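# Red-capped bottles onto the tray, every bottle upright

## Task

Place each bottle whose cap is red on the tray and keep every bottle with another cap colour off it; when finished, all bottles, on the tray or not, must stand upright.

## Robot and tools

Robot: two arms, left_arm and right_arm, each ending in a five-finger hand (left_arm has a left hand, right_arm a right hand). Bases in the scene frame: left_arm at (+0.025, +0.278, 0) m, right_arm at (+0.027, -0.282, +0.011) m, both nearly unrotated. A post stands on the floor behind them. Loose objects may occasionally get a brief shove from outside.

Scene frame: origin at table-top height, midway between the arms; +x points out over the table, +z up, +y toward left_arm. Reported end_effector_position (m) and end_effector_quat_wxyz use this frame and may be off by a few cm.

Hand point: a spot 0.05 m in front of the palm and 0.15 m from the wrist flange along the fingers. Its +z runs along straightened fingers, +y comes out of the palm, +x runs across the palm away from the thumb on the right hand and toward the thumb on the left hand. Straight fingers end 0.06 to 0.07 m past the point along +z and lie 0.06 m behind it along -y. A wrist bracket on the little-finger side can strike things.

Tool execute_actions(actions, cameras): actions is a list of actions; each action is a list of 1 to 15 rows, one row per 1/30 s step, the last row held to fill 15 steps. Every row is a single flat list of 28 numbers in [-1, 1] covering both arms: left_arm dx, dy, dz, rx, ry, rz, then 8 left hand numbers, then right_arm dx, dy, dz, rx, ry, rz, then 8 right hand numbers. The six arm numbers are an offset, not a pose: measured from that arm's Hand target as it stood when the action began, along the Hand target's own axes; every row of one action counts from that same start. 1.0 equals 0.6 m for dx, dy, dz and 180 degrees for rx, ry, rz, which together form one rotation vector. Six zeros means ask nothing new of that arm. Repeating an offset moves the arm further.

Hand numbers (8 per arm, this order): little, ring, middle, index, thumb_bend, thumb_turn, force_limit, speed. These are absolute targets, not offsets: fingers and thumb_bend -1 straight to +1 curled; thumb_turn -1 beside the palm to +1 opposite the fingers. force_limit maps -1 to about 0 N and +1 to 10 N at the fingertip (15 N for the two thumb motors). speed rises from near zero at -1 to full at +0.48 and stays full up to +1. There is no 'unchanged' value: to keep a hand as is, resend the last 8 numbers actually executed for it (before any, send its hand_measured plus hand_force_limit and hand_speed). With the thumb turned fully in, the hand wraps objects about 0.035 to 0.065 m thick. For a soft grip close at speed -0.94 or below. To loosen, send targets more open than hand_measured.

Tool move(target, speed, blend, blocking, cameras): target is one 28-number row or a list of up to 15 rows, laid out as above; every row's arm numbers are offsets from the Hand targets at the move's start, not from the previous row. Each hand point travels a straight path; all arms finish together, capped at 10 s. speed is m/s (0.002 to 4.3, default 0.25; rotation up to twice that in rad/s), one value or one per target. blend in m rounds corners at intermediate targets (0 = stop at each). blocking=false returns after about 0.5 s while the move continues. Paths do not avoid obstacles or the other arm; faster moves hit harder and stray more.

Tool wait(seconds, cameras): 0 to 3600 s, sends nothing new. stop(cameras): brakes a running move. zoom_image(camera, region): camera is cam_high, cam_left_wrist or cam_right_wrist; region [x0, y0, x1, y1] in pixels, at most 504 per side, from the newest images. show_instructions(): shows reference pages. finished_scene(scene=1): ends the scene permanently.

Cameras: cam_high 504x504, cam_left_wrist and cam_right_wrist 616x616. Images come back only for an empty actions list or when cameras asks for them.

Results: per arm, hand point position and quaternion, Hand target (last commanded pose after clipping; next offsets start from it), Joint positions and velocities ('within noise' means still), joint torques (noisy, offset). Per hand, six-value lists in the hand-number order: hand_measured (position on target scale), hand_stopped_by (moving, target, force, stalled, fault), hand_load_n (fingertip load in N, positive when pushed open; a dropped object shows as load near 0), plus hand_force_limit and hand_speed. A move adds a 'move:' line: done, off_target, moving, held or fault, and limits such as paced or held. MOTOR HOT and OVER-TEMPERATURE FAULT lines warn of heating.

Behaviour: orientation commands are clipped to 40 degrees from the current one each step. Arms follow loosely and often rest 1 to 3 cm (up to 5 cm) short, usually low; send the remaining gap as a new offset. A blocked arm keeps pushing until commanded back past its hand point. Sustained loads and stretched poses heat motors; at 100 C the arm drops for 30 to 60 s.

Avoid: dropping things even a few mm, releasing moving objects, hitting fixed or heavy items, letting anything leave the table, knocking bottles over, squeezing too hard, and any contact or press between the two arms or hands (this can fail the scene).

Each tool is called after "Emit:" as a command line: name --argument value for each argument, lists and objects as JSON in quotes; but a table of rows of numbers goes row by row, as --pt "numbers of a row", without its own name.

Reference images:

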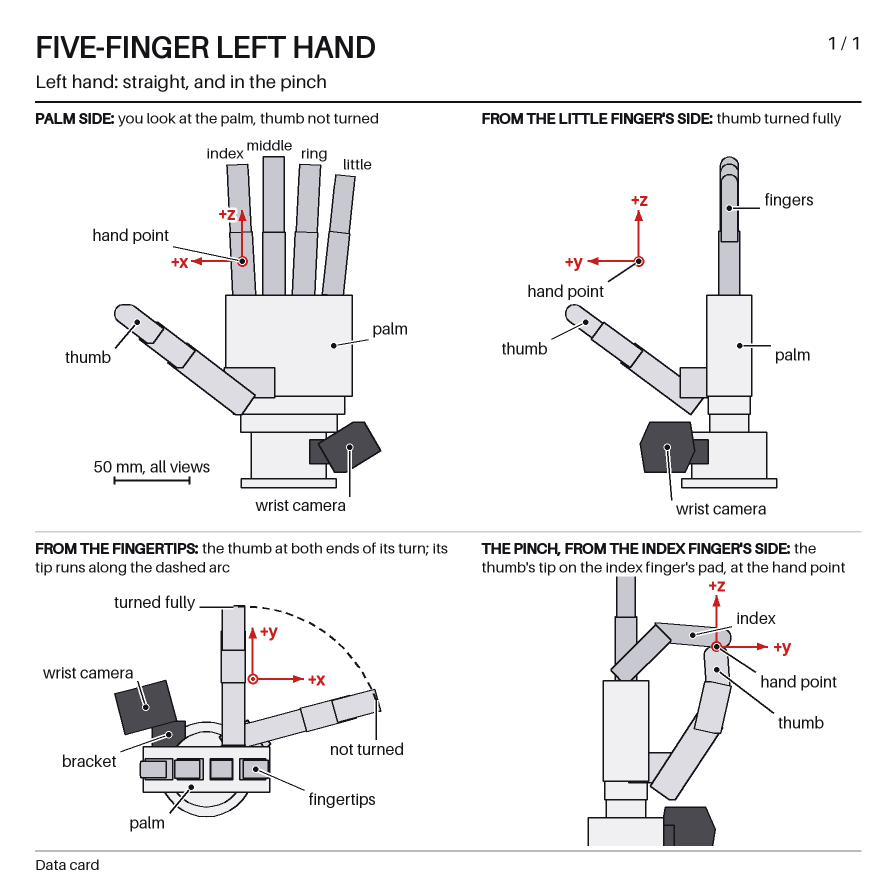

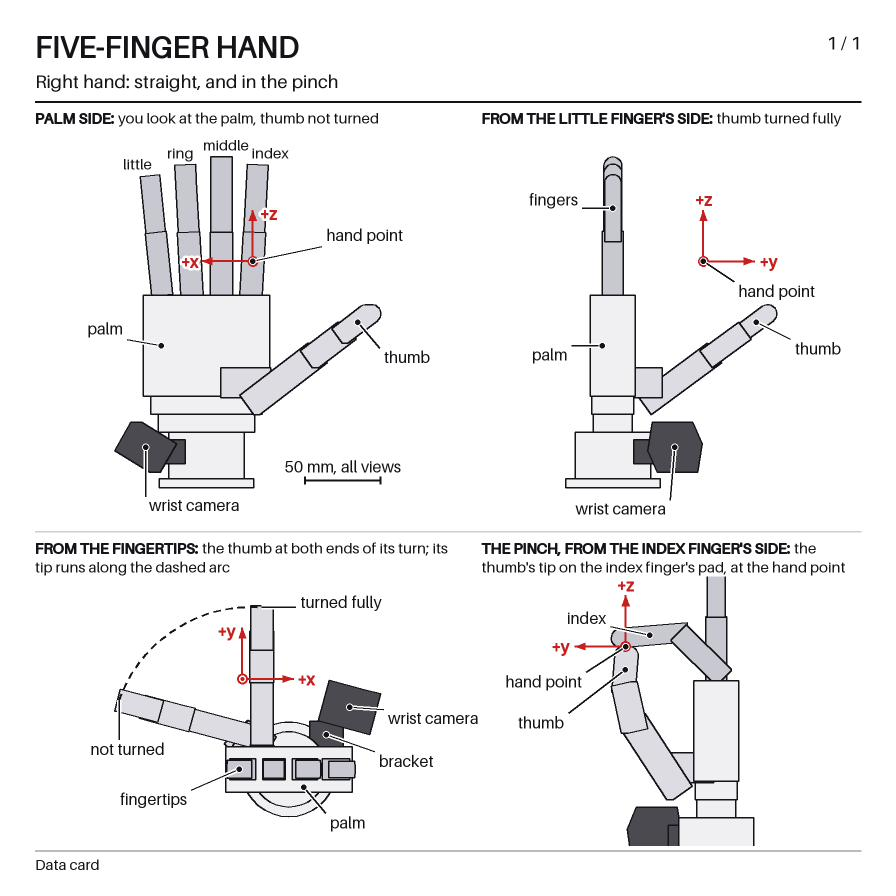

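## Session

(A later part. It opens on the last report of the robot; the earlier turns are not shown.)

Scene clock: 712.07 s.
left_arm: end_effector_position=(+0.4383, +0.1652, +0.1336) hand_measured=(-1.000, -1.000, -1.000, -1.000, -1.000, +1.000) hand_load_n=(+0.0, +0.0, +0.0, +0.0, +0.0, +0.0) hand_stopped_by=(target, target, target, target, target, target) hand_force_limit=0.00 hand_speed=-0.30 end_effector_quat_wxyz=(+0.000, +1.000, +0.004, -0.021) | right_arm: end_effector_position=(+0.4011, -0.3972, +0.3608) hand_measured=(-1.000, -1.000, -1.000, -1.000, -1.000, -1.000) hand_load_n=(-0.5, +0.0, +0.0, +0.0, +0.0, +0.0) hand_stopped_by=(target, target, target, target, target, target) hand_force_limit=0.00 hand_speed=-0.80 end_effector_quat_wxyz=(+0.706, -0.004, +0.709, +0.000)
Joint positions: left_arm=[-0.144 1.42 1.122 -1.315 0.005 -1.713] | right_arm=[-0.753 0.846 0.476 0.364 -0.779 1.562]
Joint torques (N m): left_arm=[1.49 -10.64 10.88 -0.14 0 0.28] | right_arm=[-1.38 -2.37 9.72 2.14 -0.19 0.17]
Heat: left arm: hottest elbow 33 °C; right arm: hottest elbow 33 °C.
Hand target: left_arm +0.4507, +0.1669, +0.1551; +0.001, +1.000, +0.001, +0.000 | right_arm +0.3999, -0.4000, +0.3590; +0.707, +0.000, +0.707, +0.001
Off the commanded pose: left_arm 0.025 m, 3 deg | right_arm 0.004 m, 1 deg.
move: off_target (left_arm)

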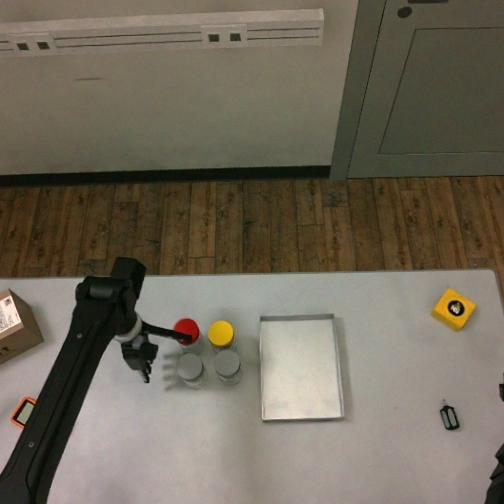

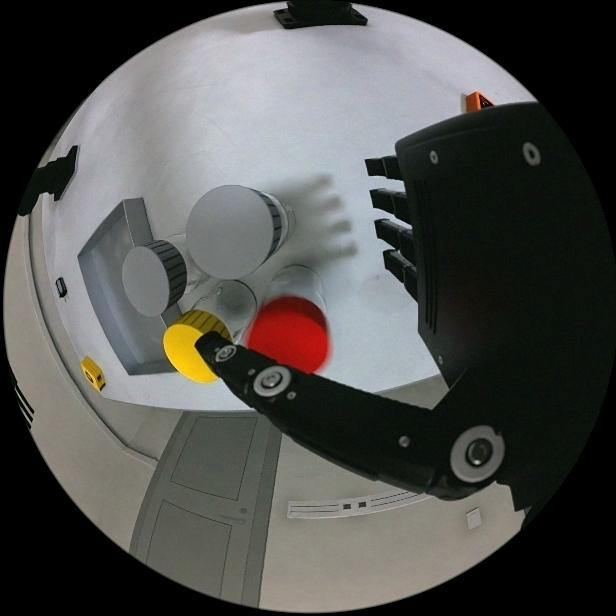

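Emit:
wait --seconds 1 --cameras '["cam_high","cam_left_wrist"]'

Emit:
zoom_image --camera "cam_high" --region '[130, 300, 250, 400]'

Emit:
zoom_image --camera "cam_left_wrist" --region '[90, 140, 450, 440]'

Scene clock: 719.67 s.
left_arm: end_effector_position=(+0.4383, +0.1651, +0.1336) hand_measured=(-1.000, -1.000, -1.000, -1.000, -1.000, +1.000) hand_load_n=(+0.0, +0.0, +0.0, +0.0, +0.0, +0.0) hand_stopped_by=(target, target, target, target, target, target) hand_force_limit=0.00 hand_speed=-0.30 end_effector_quat_wxyz=(+0.000, +1.000, +0.004, -0.021) | right_arm: end_effector_position=(+0.4011, -0.3972, +0.3608) hand_measured=(-1.000, -1.000, -1.000, -1.000, -1.000, -1.000) hand_load_n=(+0.0, +0.0, +0.0, +0.0, +0.0, +0.0) hand_stopped_by=(target, target, target, target, target, target) hand_force_limit=0.00 hand_speed=-0.80 end_effector_quat_wxyz=(+0.706, -0.004, +0.709, +0.000)
Joint positions: left_arm=[-0.144 1.42 1.122 -1.315 0.005 -1.712] | right_arm=[-0.753 0.846 0.476 0.364 -0.779 1.562]
Joint torques (N m): left_arm=[1.49 -10.7 10.89 -0.16 0 0.28] | right_arm=[-1.67 -2.08 9.63 2 -0.2 0.17]
Heat: left arm: hottest elbow 34 °C; right arm: hottest elbow 33 °C.
Hand target: left_arm +0.4507, +0.1669, +0.1551; +0.001, +1.000, +0.001, +0.000 | right_arm +0.3999, -0.4000, +0.3590; +0.707, +0.000, +0.707, +0.001
Off the commanded pose: left_arm 0.025 m, 3 deg | right_arm 0.004 m, 1 deg.
wait: 1.00 s; at rest from the start

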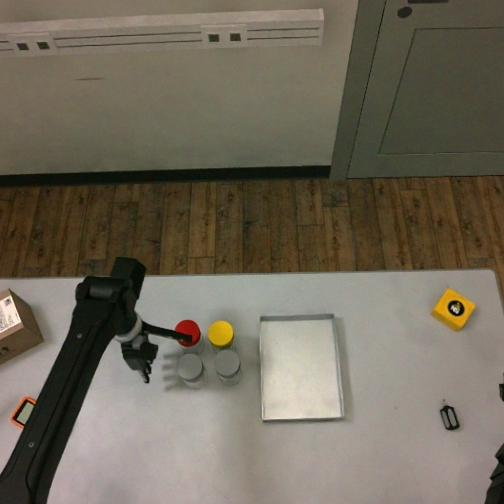

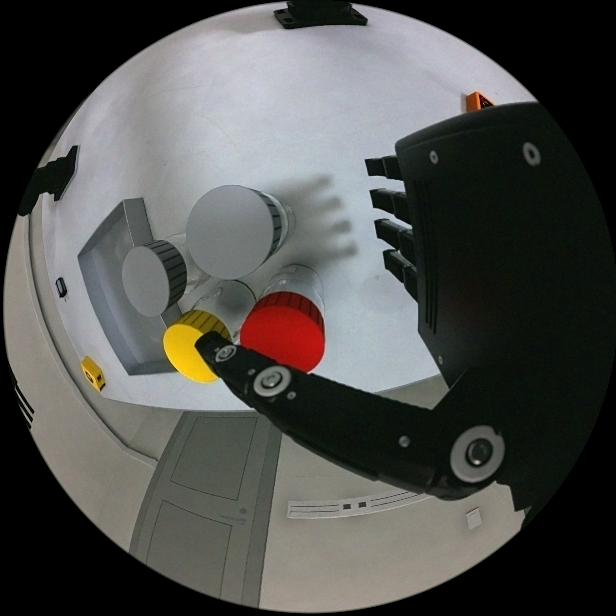

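Scaled by 4.200 from the camera's image (finer frame: 720x720).

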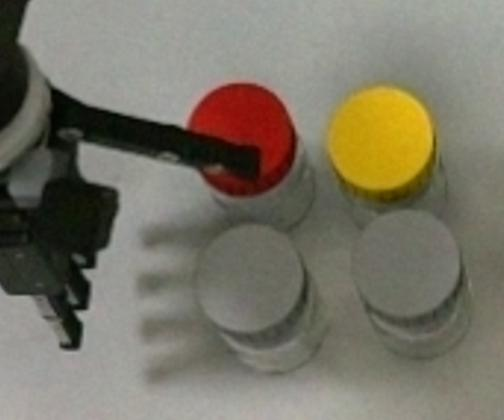

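Scaled by 1.400 from the camera's image (finer frame: 880x880).

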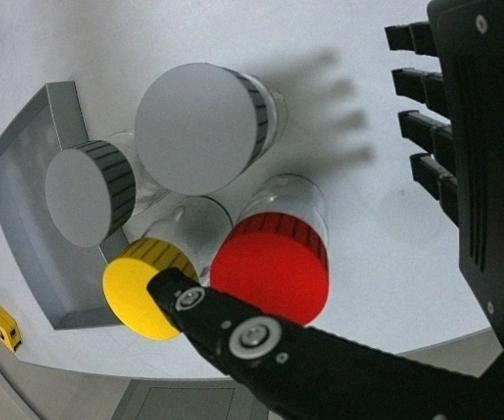

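Emit:
move --target '[0.055,0.055,0.0167,0,0,0.2417,-1,-1,-1,-1,-1,1,0,-0.3,0,0,0,0,0,0,-1,-1,-1,-1,-1,-1,0,-0.8]' --speed 0.08 --cameras '["cam_high","cam_left_wrist"]'

Emit:
zoom_image --camera "cam_high" --region '[130, 300, 250, 400]'

Emit:
zoom_image --camera "cam_left_wrist" --region '[90, 140, 450, 440]'

Scene clock: 771.27 s.
left_arm: end_effector_position=(+0.4730, +0.1387, +0.1325) hand_measured=(-1.000, -1.000, -1.000, -1.000, -1.000, +1.000) hand_load_n=(+0.0, +0.0, +0.0, -0.5, +0.0, +0.0) hand_stopped_by=(target, target, target, target, target, target) hand_force_limit=0.00 hand_speed=-0.30 end_effector_quat_wxyz=(+0.005, +0.933, -0.359, -0.011) | right_arm: end_effector_position=(+0.4011, -0.3972, +0.3608) hand_measured=(-1.000, -1.000, -1.000, -1.000, -1.000, -1.000) hand_load_n=(+0.0, +0.0, +0.0, +0.0, +0.0, -0.5) hand_stopped_by=(target, target, target, target, target, target) hand_force_limit=0.00 hand_speed=-0.80 end_effector_quat_wxyz=(+0.706, -0.004, +0.709, +0.000)
Joint positions: left_arm=[-0.165 1.626 1.348 -1.317 0.004 -0.991] | right_arm=[-0.753 0.846 0.476 0.364 -0.779 1.562]
Joint torques (N m): left_arm=[0.44 -12.04 11.12 -0.14 0.03 0.27] | right_arm=[-1.2 -2.14 9.69 2.1 -0.18 0.17]
Heat: left arm: hottest elbow 36 °C; right arm: hottest elbow 33 °C.
Hand target: left_arm +0.4838, +0.1339, +0.1452; +0.001, +0.929, -0.370, +0.001 | right_arm +0.3999, -0.4000, +0.3590; +0.707, +0.000, +0.707, +0.001
Off the commanded pose: left_arm 0.017 m, 2 deg | right_arm 0.004 m, 1 deg.
move: off_target (left_arm)

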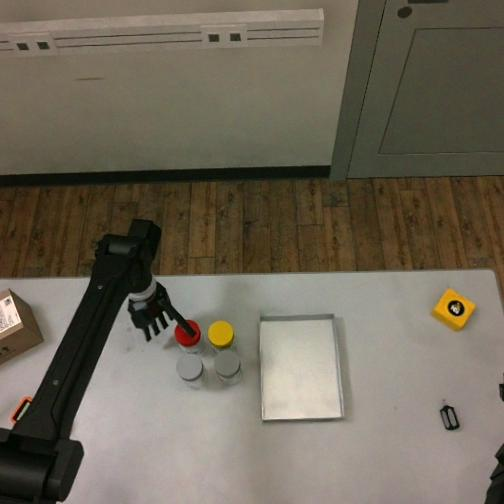

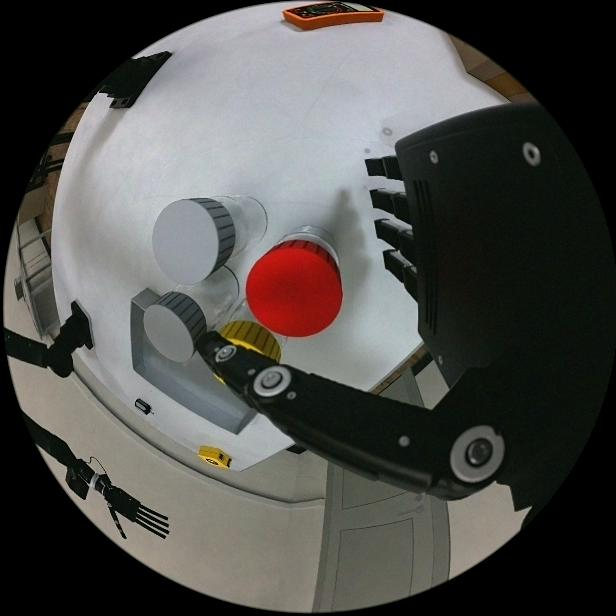

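Scaled by 4.200 from the camera's image (finer frame: 720x720).

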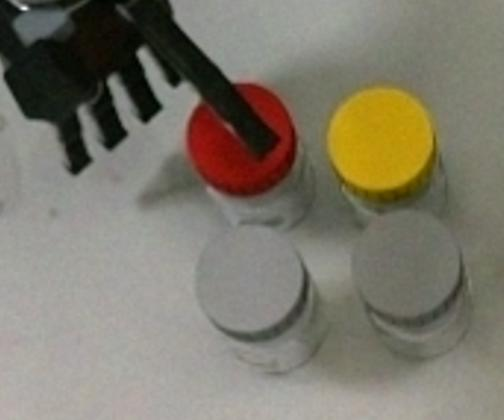

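Scaled by 1.400 from the camera's image (finer frame: 880x880).

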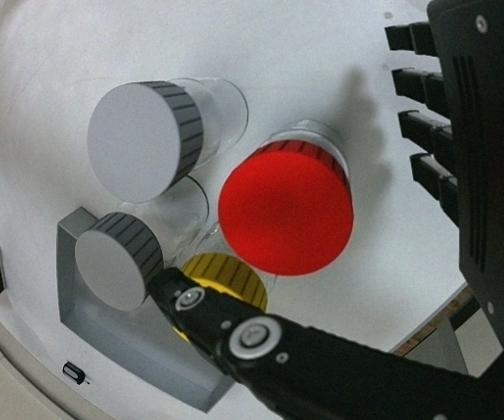

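Emit:
move --target '[0,0,0.042,0,0,0,-1,-1,-1,-1,-1,1,0,-0.3,0,0,0,0,0,0,-1,-1,-1,-1,-1,-1,0,-0.8]' --speed 0.06 --cameras '["cam_high","cam_left_wrist"]'

Emit:
zoom_image --camera "cam_high" --region '[130, 300, 250, 400]'

Emit:
zoom_image --camera "cam_left_wrist" --region '[90, 140, 450, 440]'

Scene clock: 788.93 s.
left_arm: end_effector_position=(+0.4806, +0.1375, +0.1200) hand_measured=(-1.000, -1.000, -1.000, -1.000, -1.000, +1.000) hand_load_n=(+0.0, +0.0, +0.0, +0.5, -0.5, +0.0) hand_stopped_by=(target, target, target, target, target, target) hand_force_limit=0.00 hand_speed=-0.30 end_effector_quat_wxyz=(+0.003, +0.933, -0.359, -0.006) | right_arm: end_effector_position=(+0.4011, -0.3972, +0.3608) hand_measured=(-1.000, -1.000, -1.000, -1.000, -1.000, -1.000) hand_load_n=(+0.0, +0.0, +0.0, +0.0, +0.0, +0.0) hand_stopped_by=(target, target, target, target, target, target) hand_force_limit=0.00 hand_speed=-0.80 end_effector_quat_wxyz=(+0.706, -0.004, +0.709, +0.000)
Joint positions: left_arm=[-0.165 1.647 1.341 -1.277 0.004 -0.991] | right_arm=[-0.753 0.846 0.476 0.364 -0.779 1.562]
Joint torques (N m): left_arm=[0.38 -12.57 7.9 0.96 0.03 0.3] | right_arm=[-1.44 -2.14 9.72 2.04 -0.2 0.17]
Heat: left arm: hottest elbow 35 °C; right arm: hottest elbow 33 °C.
Hand target: left_arm +0.4837, +0.1339, +0.1200; +0.001, +0.929, -0.370, +0.001 | right_arm +0.3999, -0.4000, +0.3590; +0.707, +0.000, +0.707, +0.001
Off the commanded pose: left_arm 0.005 m, 2 deg | right_arm 0.004 m, 1 deg.
move: done

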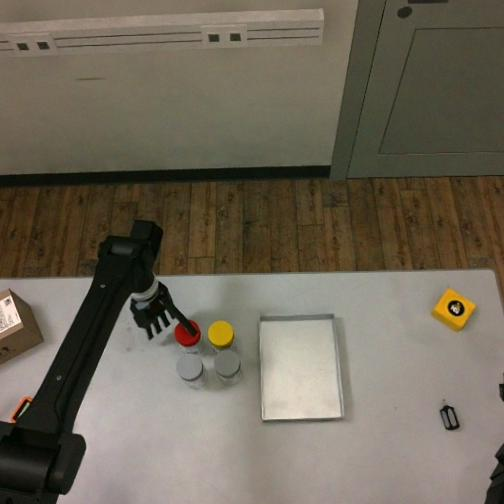

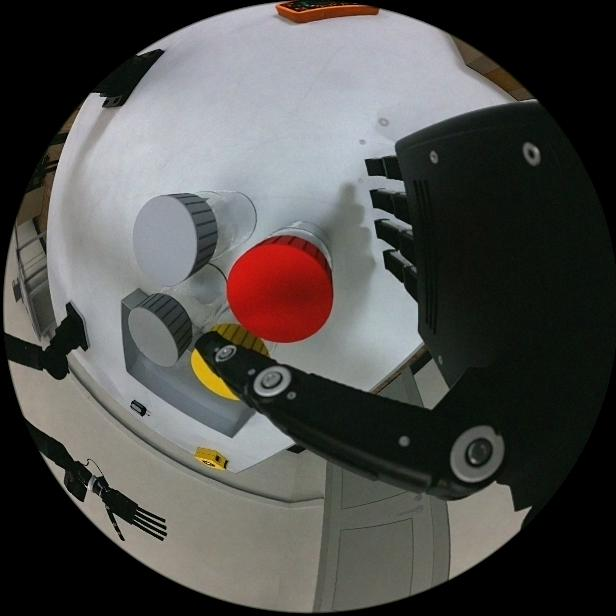

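Scaled by 4.200 from the camera's image (finer frame: 720x720).

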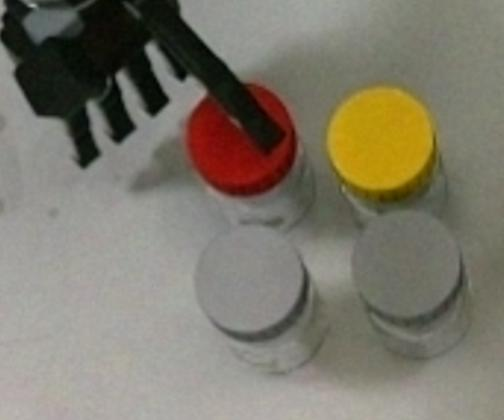

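Scaled by 1.400 from the camera's image (finer frame: 880x880).

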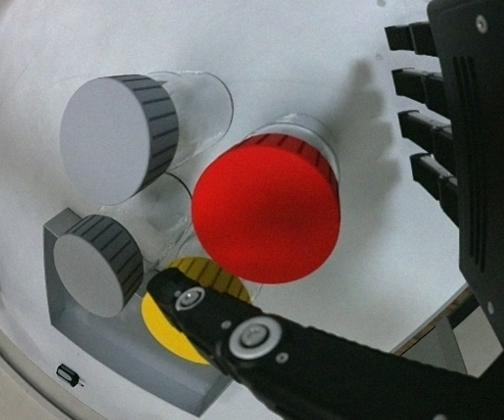

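Emit:
move --pt "-0.0142 0 0.02 0 0 0 -1 -1 -1 -1 -1 1 0 -0.3 0 0 0 0 0 0 -1 -1 -1 -1 -1 -1 0 -0.8" --pt "-0.0142 0.0667 0.02 0 0 0 -1 -1 -1 -1 -1 1 0 -0.3 0 0 0 0 0 0 -1 -1 -1 -1 -1 -1 0 -0.8" --speed 0.06 --cameras '["cam_high","cam_left_wrist"]'

Emit:
zoom_image --camera "cam_high" --region '[130, 300, 250, 400]'

Emit:
zoom_image --camera "cam_left_wrist" --region '[90, 140, 450, 440]'

Scene clock: 808.37 s.
left_arm: end_effector_position=(+0.4458, +0.1145, +0.0998) hand_measured=(-1.000, -1.000, -1.000, -1.000, -1.000, +1.000) hand_load_n=(+0.0, +0.0, +0.0, +0.0, +0.0, +0.0) hand_stopped_by=(target, target, target, target, target, target) hand_force_limit=0.00 hand_speed=-0.30 end_effector_quat_wxyz=(+0.005, +0.927, -0.374, -0.014) | right_arm: end_effector_position=(+0.4011, -0.3972, +0.3608) hand_measured=(-1.000, -1.000, -1.000, -1.000, -1.000, -1.000) hand_load_n=(+0.0, +0.0, +0.0, +0.0, +0.0, +0.0) hand_stopped_by=(target, target, target, target, target, target) hand_force_limit=0.00 hand_speed=-0.80 end_effector_quat_wxyz=(+0.706, -0.004, +0.709, +0.000)
Joint positions: left_arm=[-0.228 1.608 1.235 -1.228 0.004 -1.023] | right_arm=[-0.753 0.846 0.476 0.364 -0.779 1.562]
Joint torques (N m): left_arm=[0.5 -13.33 7.45 0.8 0.05 0.02] | right_arm=[-1.61 -1.96 9.7 2.04 -0.22 0.2]
Heat: left arm: hottest elbow 35 °C; right arm: hottest elbow 33 °C.
Hand target: left_arm +0.4500, +0.1107, +0.1080; +0.001, +0.929, -0.370, +0.001 | right_arm +0.3999, -0.4000, +0.3590; +0.707, +0.000, +0.707, +0.001
Off the commanded pose: left_arm 0.010 m, 2 deg | right_arm 0.004 m, 1 deg.
move: done

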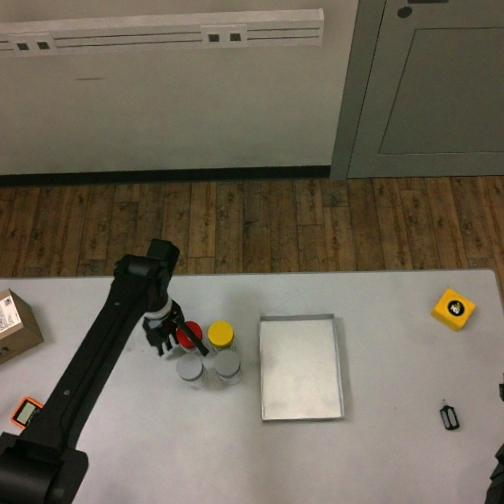

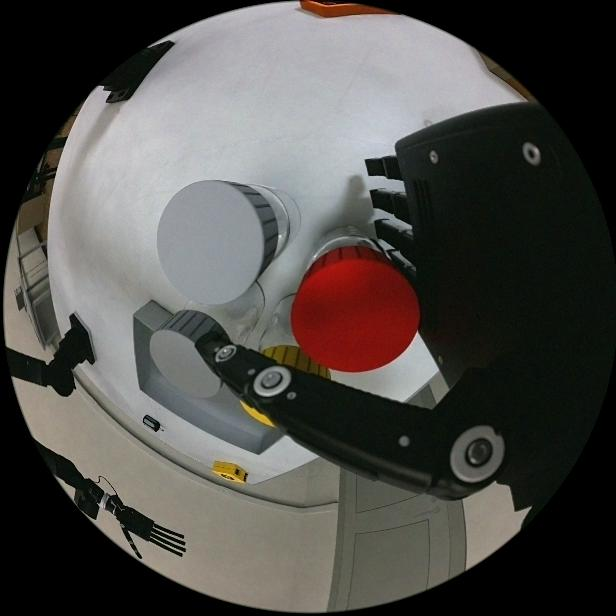

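Scaled by 4.200 from the camera's image (finer frame: 720x720).

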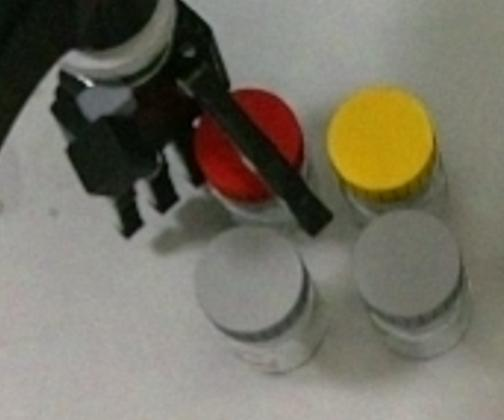

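Scaled by 1.400 from the camera's image (finer frame: 880x880).

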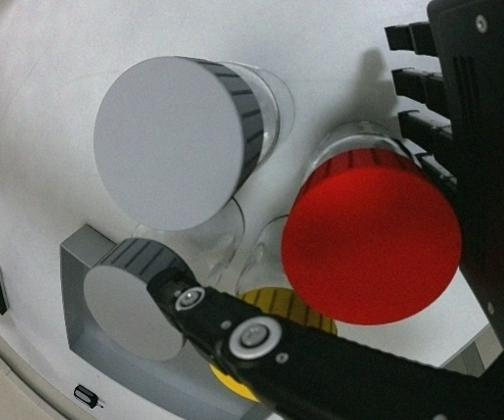

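Emit:
move --target '[0,0,0,0,0,0,-1,-1,-1,-1,0.3,1,-0.4,-0.9,0,0,0,0,0,0,-1,-1,-1,-1,-1,-1,0,-0.8]' --cameras '["cam_high","cam_left_wrist"]'

Emit:
zoom_image --camera "cam_high" --region '[130, 300, 250, 400]'

Emit:
zoom_image --camera "cam_left_wrist" --region '[90, 140, 450, 440]'

Scene clock: 831.53 s.
left_arm: end_effector_position=(+0.4459, +0.1145, +0.0998) hand_measured=(-1.000, -1.000, -1.000, -1.000, -0.352, +1.000) hand_load_n=(+0.5, +0.0, +0.0, +0.0, +4.0, +0.0) hand_stopped_by=(target, target, target, target, force, target) hand_force_limit=-0.40 hand_speed=-0.90 end_effector_quat_wxyz=(+0.005, +0.928, -0.373, -0.014) | right_arm: end_effector_position=(+0.4011, -0.3972, +0.3608) hand_measured=(-1.000, -1.000, -1.000, -1.000, -1.000, -1.000) hand_load_n=(+0.5, +0.0, +0.0, +0.0, +0.0, +0.0) hand_stopped_by=(target, target, target, target, target, target) hand_force_limit=0.00 hand_speed=-0.80 end_effector_quat_wxyz=(+0.706, -0.004, +0.709, +0.000)
Joint positions: left_arm=[-0.228 1.608 1.235 -1.228 0.004 -1.023] | right_arm=[-0.753 0.846 0.476 0.364 -0.779 1.562]
Joint torques (N m): left_arm=[0.5 -13.39 7.45 0.8 0.04 -0.01] | right_arm=[-1.49 -1.9 9.7 1.98 -0.19 0.16]
Heat: left arm: hottest elbow 34 °C; right arm: hottest elbow 33 °C.
Hand target: left_arm +0.4500, +0.1107, +0.1080; +0.001, +0.929, -0.370, +0.001 | right_arm +0.3999, -0.4000, +0.3590; +0.707, +0.000, +0.707, +0.001
Off the commanded pose: left_arm 0.010 m, 2 deg | right_arm 0.004 m, 1 deg.
move: done

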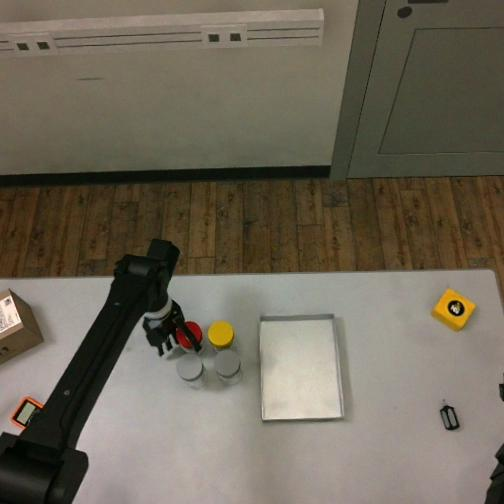

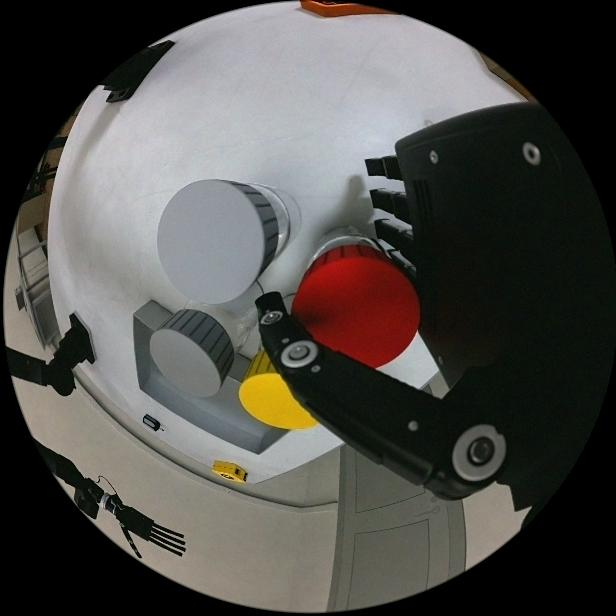

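Scaled by 4.200 from the camera's image (finer frame: 720x720).

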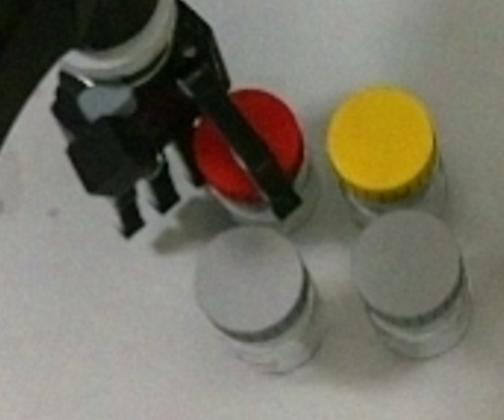

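Scaled by 1.400 from the camera's image (finer frame: 880x880).

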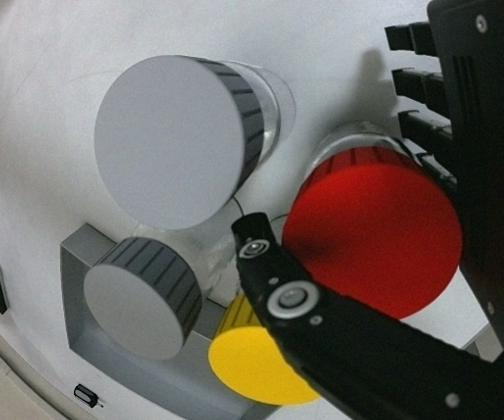

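Emit:
move --target '[0,0,0,0,0,0,-1,-1,-1,-1,0.35,1,0.0,-0.92,0,0,0,0,0,0,-1,-1,-1,-1,-1,-1,0,-0.8]'

Scene clock: 836.90 s.
left_arm: end_effector_position=(+0.4459, +0.1145, +0.0998) hand_measured=(-1.000, -1.000, -1.000, -1.000, -0.330, +1.000) hand_load_n=(+0.0, +0.0, +0.0, +0.0, +7.5, +0.0) hand_stopped_by=(target, target, target, target, force, target) hand_force_limit=0.00 hand_speed=-0.92 end_effector_quat_wxyz=(+0.005, +0.928, -0.373, -0.014) | right_arm: end_effector_position=(+0.4011, -0.3972, +0.3608) hand_measured=(-1.000, -1.000, -1.000, -1.000, -1.000, -1.000) hand_load_n=(+0.0, +0.0, +0.0, +0.0, +0.0, +0.0) hand_stopped_by=(target, target, target, target, target, target) hand_force_limit=0.00 hand_speed=-0.80 end_effector_quat_wxyz=(+0.706, -0.004, +0.709, +0.000)
Joint positions: left_arm=[-0.228 1.608 1.235 -1.228 0.004 -1.023] | right_arm=[-0.753 0.846 0.476 0.364 -0.779 1.562]
Joint torques (N m): left_arm=[0.44 -13.33 7.45 0.8 0.04 0] | right_arm=[-1.49 -2.32 9.73 2.1 -0.2 0.17]
Heat: left arm: hottest elbow 34 °C; right arm: hottest elbow 33 °C.
Hand target: left_arm +0.4500, +0.1107, +0.1080; +0.001, +0.929, -0.370, +0.001 | right_arm +0.3999, -0.4000, +0.3590; +0.707, +0.000, +0.707, +0.001
Off the commanded pose: left_arm 0.010 m, 2 deg | right_arm 0.004 m, 1 deg.
move: done

Emit:
move --target '[0,0,-0.1,0,0,0,-1,-1,-1,-1,0.35,1,0.0,-0.92,0,0,0,0,0,0,-1,-1,-1,-1,-1,-1,0,-0.8]' --speed 0.05 --cameras '["cam_high","cam_left_wrist"]'

Emit:
zoom_image --camera "cam_high" --region '[130, 300, 250, 400]'

Emit:
zoom_image --camera "cam_left_wrist" --region '[90, 140, 450, 440]'

Scene clock: 846.53 s.
left_arm: end_effector_position=(+0.4386, +0.1161, +0.1463) hand_measured=(-1.000, -1.000, -1.000, -1.000, -0.328, +1.000) hand_load_n=(+0.0, +0.0, +0.0, +0.0, +0.0, +0.0) hand_stopped_by=(target, target, target, target, force, target) hand_force_limit=0.00 hand_speed=-0.92 end_effector_quat_wxyz=(+0.006, +0.927, -0.373, -0.022) | right_arm: end_effector_position=(+0.4011, -0.3972, +0.3608) hand_measured=(-1.000, -1.000, -1.000, -1.000, -1.000, -1.000) hand_load_n=(+0.0, +0.0, +0.0, +0.0, +0.0, +0.0) hand_stopped_by=(target, target, target, target, target, target) hand_force_limit=0.00 hand_speed=-0.80 end_effector_quat_wxyz=(+0.706, -0.004, +0.709, +0.000)
Joint positions: left_arm=[-0.228 1.562 1.308 -1.362 0.004 -1.024] | right_arm=[-0.753 0.846 0.476 0.364 -0.779 1.562]
Joint torques (N m): left_arm=[0.5 -13.04 10.93 -0.09 0.06 0] | right_arm=[-1.44 -2.02 9.65 2 -0.2 0.17]
Heat: left arm: hottest elbow 34 °C; right arm: hottest elbow 33 °C.
Hand target: left_arm +0.4499, +0.1108, +0.1680; +0.001, +0.929, -0.370, +0.001 | right_arm +0.3999, -0.4000, +0.3590; +0.707, +0.000, +0.707, +0.001
Off the commanded pose: left_arm 0.025 m, 3 deg | right_arm 0.004 m, 1 deg.
move: off_target (left_arm)

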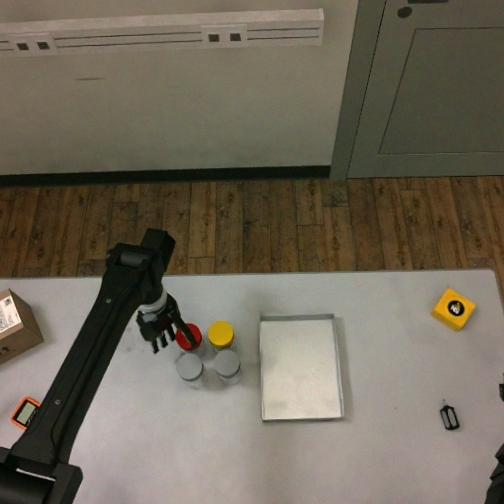

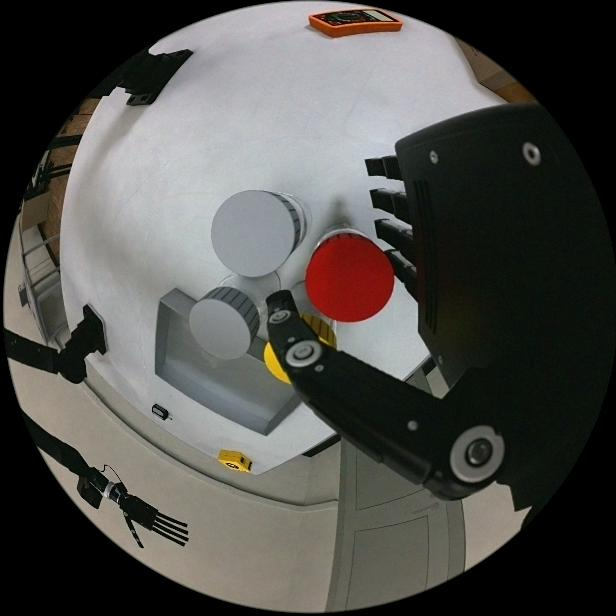

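Scaled by 4.200 from the camera's image (finer frame: 720x720).

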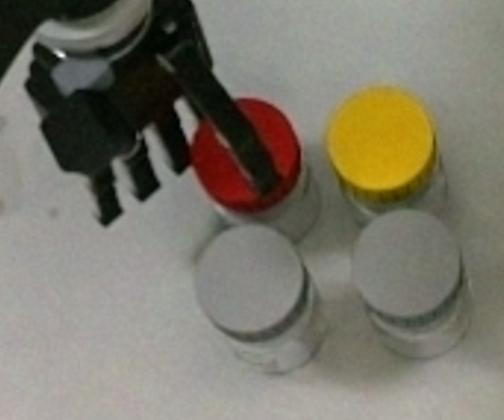

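Scaled by 1.400 from the camera's image (finer frame: 880x880).

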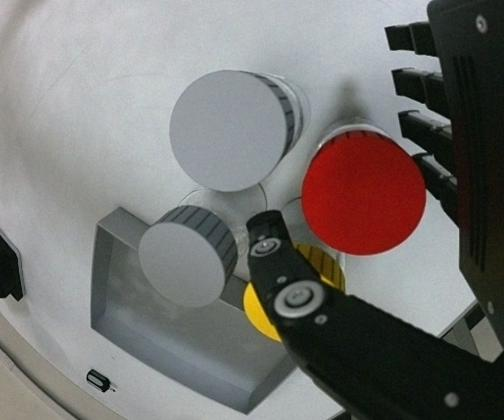

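Emit:
move --target '[0,0,0,0,0,0,-1,-1,-1,-1,-1,1,0.0,-0.6,0,0,0,0,0,0,-1,-1,-1,-1,-1,-1,0,-0.8]'

Emit:
move --target '[-0.0093,0.0033,0.1067,0,0,0,-1,-1,-1,-1,-1,1,0.0,-0.6,0,0,0,0,0,0,-1,-1,-1,-1,-1,-1,0,-0.8]' --speed 0.06 --cameras '["cam_high","cam_left_wrist"]'

Emit:
zoom_image --camera "cam_high" --region '[130, 300, 250, 400]'

Emit:
zoom_image --camera "cam_left_wrist" --region '[90, 140, 450, 440]'

Scene clock: 915.10 s.
left_arm: end_effector_position=(+0.4386, +0.1161, +0.1463) hand_measured=(-1.000, -1.000, -1.000, -1.000, -1.000, +1.000) hand_load_n=(+0.0, +0.0, +0.0, +0.0, +0.0, +0.0) hand_stopped_by=(target, target, target, target, target, target) hand_force_limit=0.00 hand_speed=-0.60 end_effector_quat_wxyz=(+0.006, +0.927, -0.373, -0.022) | right_arm: end_effector_position=(+0.4011, -0.3972, +0.3608) hand_measured=(-1.000, -1.000, -1.000, -1.000, -1.000, -1.000) hand_load_n=(+0.0, +0.0, +0.0, +0.0, +0.0, +0.0) hand_stopped_by=(target, target, target, target, target, target) hand_force_limit=0.00 hand_speed=-0.80 end_effector_quat_wxyz=(+0.706, -0.004, +0.709, +0.000)
Joint positions: left_arm=[-0.228 1.562 1.308 -1.362 0.004 -1.024] | right_arm=[-0.753 0.846 0.476 0.364 -0.779 1.562]
Joint torques (N m): left_arm=[0.5 -12.98 11 -0.2 0.06 0] | right_arm=[-1.85 -2.14 9.74 1.99 -0.19 0.17]
Heat: left arm: hottest elbow 36 °C; right arm: hottest elbow 33 °C.
Hand target: left_arm +0.4500, +0.1108, +0.1680; +0.001, +0.929, -0.370, +0.001 | right_arm +0.3999, -0.4000, +0.3590; +0.707, +0.000, +0.707, +0.001
Off the commanded pose: left_arm 0.025 m, 3 deg | right_arm 0.004 m, 1 deg.
move: done

Scene clock: 916.63 s.
left_arm: end_effector_position=(+0.4390, +0.1160, +0.1030) hand_measured=(-1.000, -1.000, -1.000, -1.000, -1.000, +1.000) hand_load_n=(+0.0, +0.0, +0.0, +0.0, +0.0, +0.0) hand_stopped_by=(target, target, target, target, target, target) hand_force_limit=0.00 hand_speed=-0.60 end_effector_quat_wxyz=(+0.003, +0.928, -0.373, -0.007) | right_arm: end_effector_position=(+0.4011, -0.3972, +0.3608) hand_measured=(-1.000, -1.000, -1.000, -1.000, -1.000, -1.000) hand_load_n=(+0.0, +0.0, +0.0, +0.0, +0.0, +0.0) hand_stopped_by=(target, target, target, target, target, target) hand_force_limit=0.00 hand_speed=-0.80 end_effector_quat_wxyz=(+0.706, -0.004, +0.709, +0.000)
Joint positions: left_arm=[-0.228 1.577 1.208 -1.216 0.004 -1.024] | right_arm=[-0.753 0.846 0.476 0.364 -0.779 1.562]
Joint torques (N m): left_arm=[0.62 -11.69 7.77 0.88 0.04 0.02] | right_arm=[-1.49 -2.14 9.77 2.07 -0.19 0.17]
Heat: left arm: hottest elbow 36 °C; right arm: hottest elbow 33 °C.
Hand target: left_arm +0.4446, +0.1130, +0.1039; +0.001, +0.929, -0.370, +0.001 | right_arm +0.3999, -0.4000, +0.3590; +0.707, +0.000, +0.707, +0.001
Off the commanded pose: left_arm 0.006 m, 1 deg | right_arm 0.004 m, 1 deg.
move: done

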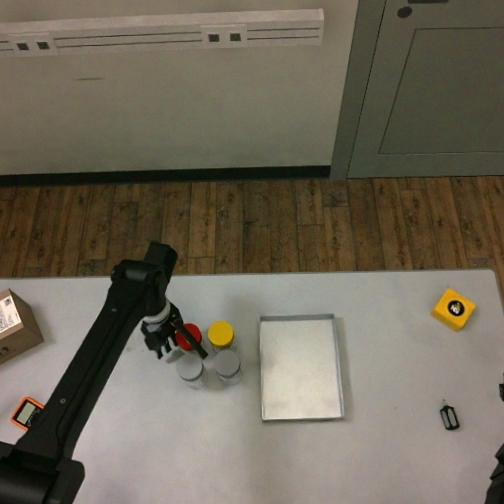

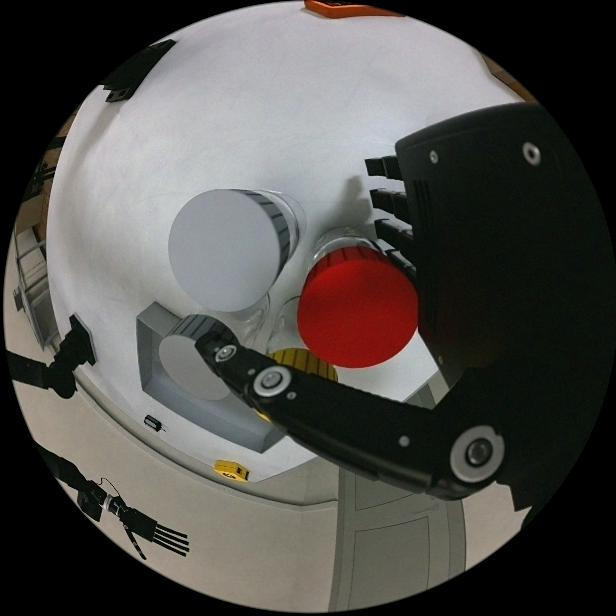

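Scaled by 4.200 from the camera's image (finer frame: 720x720).

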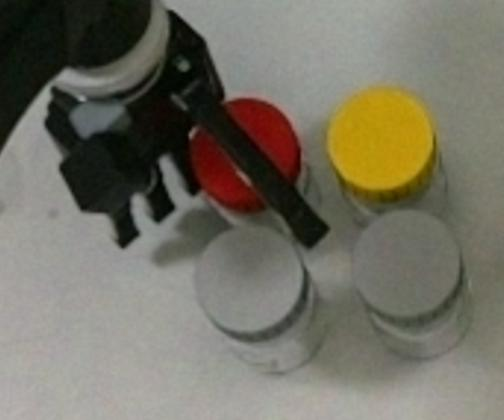

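Scaled by 1.400 from the camera's image (finer frame: 880x880).

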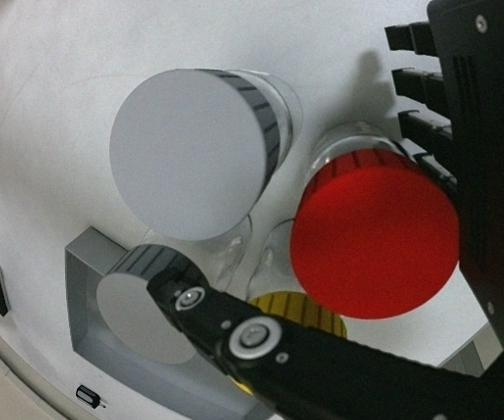

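Emit:
move --target '[0,0,0.0133,0,0,0,-1,-1,-1,-1,-1,1,0.0,-0.6,0,0,0,0,0,0,-1,-1,-1,-1,-1,-1,0,-0.8]' --speed 0.04

Emit:
move --target '[0,0,0,0,0,0,-1,-1,-1,-1,0.4,1,0.1,-0.9,0,0,0,0,0,0,-1,-1,-1,-1,-1,-1,0,-0.8]' --cameras '["cam_high","cam_left_wrist"]'

Emit:
zoom_image --camera "cam_left_wrist" --region '[200, 200, 450, 400]'

Emit:
zoom_image --camera "cam_high" --region '[130, 300, 250, 400]'

Scene clock: 932.87 s.
left_arm: end_effector_position=(+0.4404, +0.1157, +0.0970) hand_measured=(-1.000, -1.000, -1.000, -1.000, -1.000, +1.000) hand_load_n=(+0.0, +0.0, +0.0, +0.0, +0.0, +0.0) hand_stopped_by=(target, target, target, target, target, target) hand_force_limit=0.00 hand_speed=-0.60 end_effector_quat_wxyz=(+0.003, +0.928, -0.373, -0.004) | right_arm: end_effector_position=(+0.4011, -0.3972, +0.3608) hand_measured=(-1.000, -1.000, -1.000, -1.000, -1.000, -1.000) hand_load_n=(+0.0, +0.0, +0.0, +0.0, +0.0, +0.0) hand_stopped_by=(target, target, target, target, target, target) hand_force_limit=0.00 hand_speed=-0.80 end_effector_quat_wxyz=(+0.706, -0.004, +0.709, +0.000)
Joint positions: left_arm=[-0.228 1.582 1.197 -1.194 0.004 -1.024] | right_arm=[-0.753 0.846 0.476 0.364 -0.779 1.562]
Joint torques (N m): left_arm=[0.67 -11.16 7.54 0.85 0.04 0.02] | right_arm=[-1.32 -2.08 9.69 2.11 -0.19 0.18]
Heat: left arm: hottest elbow 35 °C; right arm: hottest elbow 33 °C.
Hand target: left_arm +0.4447, +0.1130, +0.0961; +0.001, +0.929, -0.370, +0.001 | right_arm +0.3999, -0.4000, +0.3590; +0.707, +0.000, +0.707, +0.001
Off the commanded pose: left_arm 0.005 m, 1 deg | right_arm 0.004 m, 1 deg.
move: done

Scene clock: 937.70 s.
left_arm: end_effector_position=(+0.4404, +0.1157, +0.0970) hand_measured=(-1.000, -1.000, -1.000, -1.000, -0.344, +1.000) hand_load_n=(+0.0, +0.0, +0.5, +0.0, +8.0, +0.0) hand_stopped_by=(target, target, target, target, force, target) hand_force_limit=0.10 hand_speed=-0.90 end_effector_quat_wxyz=(+0.003, +0.928, -0.373, -0.004) | right_arm: end_effector_position=(+0.4011, -0.3972, +0.3608) hand_measured=(-1.000, -1.000, -1.000, -1.000, -1.000, -1.000) hand_load_n=(+0.0, +0.0, +0.0, +0.0, +0.0, +0.0) hand_stopped_by=(target, target, target, target, target, target) hand_force_limit=0.00 hand_speed=-0.80 end_effector_quat_wxyz=(+0.706, -0.004, +0.709, +0.000)
Joint positions: left_arm=[-0.228 1.582 1.197 -1.194 0.004 -1.024] | right_arm=[-0.753 0.846 0.476 0.364 -0.779 1.562]
Joint torques (N m): left_arm=[0.62 -11.16 7.54 0.87 0.04 0.02] | right_arm=[-1.49 -1.9 9.63 1.98 -0.17 0.15]
Heat: left arm: hottest elbow 35 °C; right arm: hottest elbow 33 °C.
Hand target: left_arm +0.4447, +0.1130, +0.0961; +0.001, +0.929, -0.370, +0.001 | right_arm +0.3999, -0.4000, +0.3590; +0.707, +0.000, +0.707, +0.001
Off the commanded pose: left_arm 0.005 m, 1 deg | right_arm 0.004 m, 1 deg.
move: done

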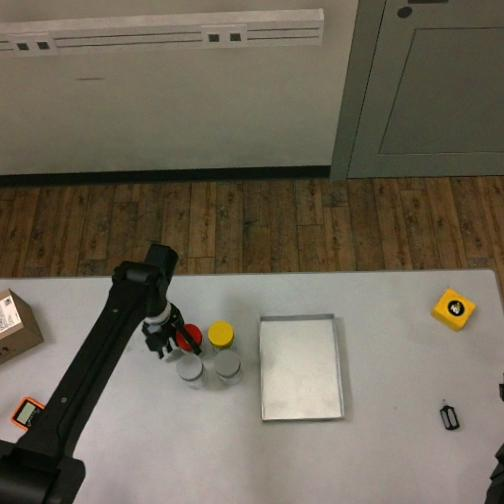

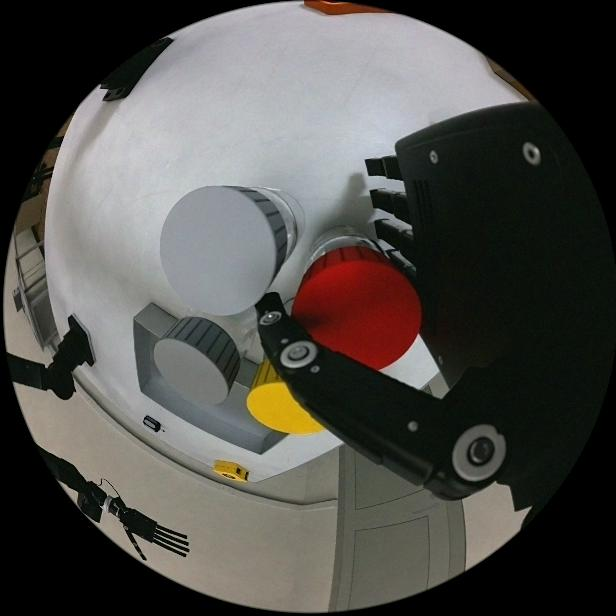

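Scaled by 2.016 from the camera's image (finer frame: 880x880).

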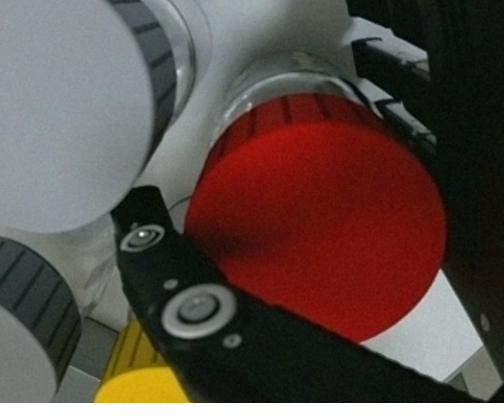

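Scaled by 4.200 from the camera's image (finer frame: 720x720).

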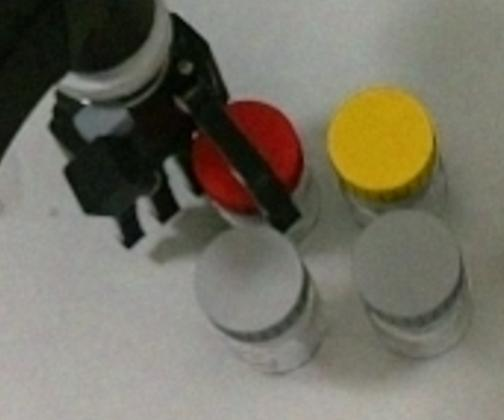

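Emit:
move --target '[-0.0517,-0.1417,-0.004,0,0,0,-1,-1,-1,-1,0.4,1,0.1,-0.9,0,0,0,0,0,0,-1,-1,-1,-1,-1,-1,0,-0.8]' --speed 0.04 --cameras '["cam_high","cam_left_wrist"]'

Emit:
zoom_image --camera "cam_high" --region '[130, 300, 250, 400]'

Scene clock: 959.93 s.
left_arm: end_effector_position=(+0.4697, +0.1900, +0.0963) hand_measured=(-1.000, -1.000, -1.000, -1.000, -0.344, +1.000) hand_load_n=(+0.0, +0.0, +0.0, +0.0, +9.0, +0.0) hand_stopped_by=(target, target, target, target, force, target) hand_force_limit=0.10 hand_speed=-0.90 end_effector_quat_wxyz=(+0.006, +0.930, -0.368, -0.001) | right_arm: end_effector_position=(+0.4011, -0.3972, +0.3608) hand_measured=(-1.000, -1.000, -1.000, -1.000, -1.000, -1.000) hand_load_n=(+0.0, +0.0, +0.0, +0.0, -0.5, +0.0) hand_stopped_by=(target, target, target, target, target, target) hand_force_limit=0.00 hand_speed=-0.80 end_effector_quat_wxyz=(+0.706, -0.004, +0.709, +0.000)
Joint positions: left_arm=[-0.054 1.627 1.248 -1.199 0.011 -0.862] | right_arm=[-0.753 0.846 0.476 0.364 -0.779 1.562]
Joint torques (N m): left_arm=[1.67 -10.64 9.88 0.16 -0.18 0.29] | right_arm=[-1.32 -2.02 9.63 2.06 -0.22 0.17]
Heat: left arm: hottest elbow 34 °C; right arm: hottest elbow 33 °C.
Hand target: left_arm +0.4805, +0.1960, +0.0981; +0.001, +0.929, -0.370, +0.001 | right_arm +0.3999, -0.4000, +0.3590; +0.707, +0.000, +0.707, +0.001
Off the commanded pose: left_arm 0.013 m, 1 deg | right_arm 0.004 m, 1 deg.
move: off_target (left_arm)

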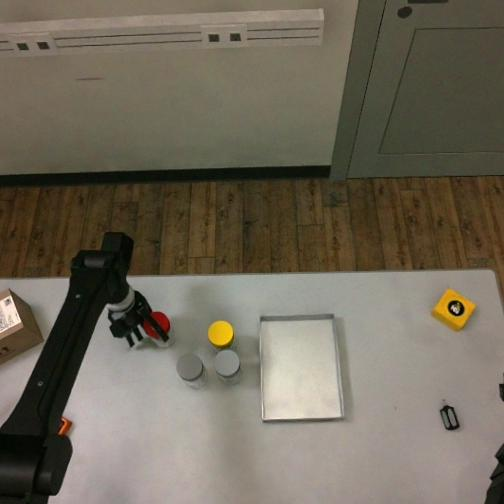

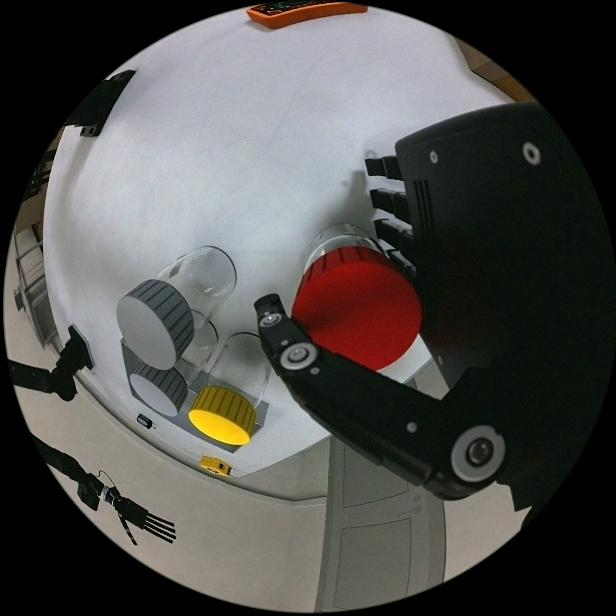

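Scaled by 4.200 from the camera's image (finer frame: 720x720).

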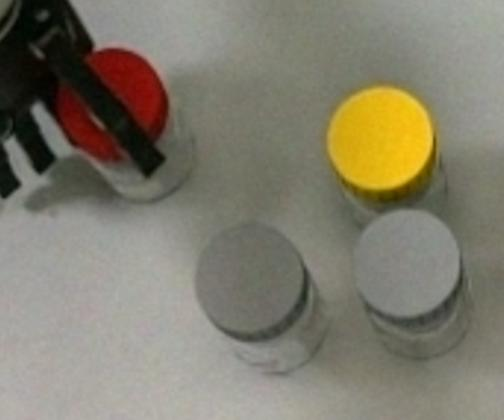

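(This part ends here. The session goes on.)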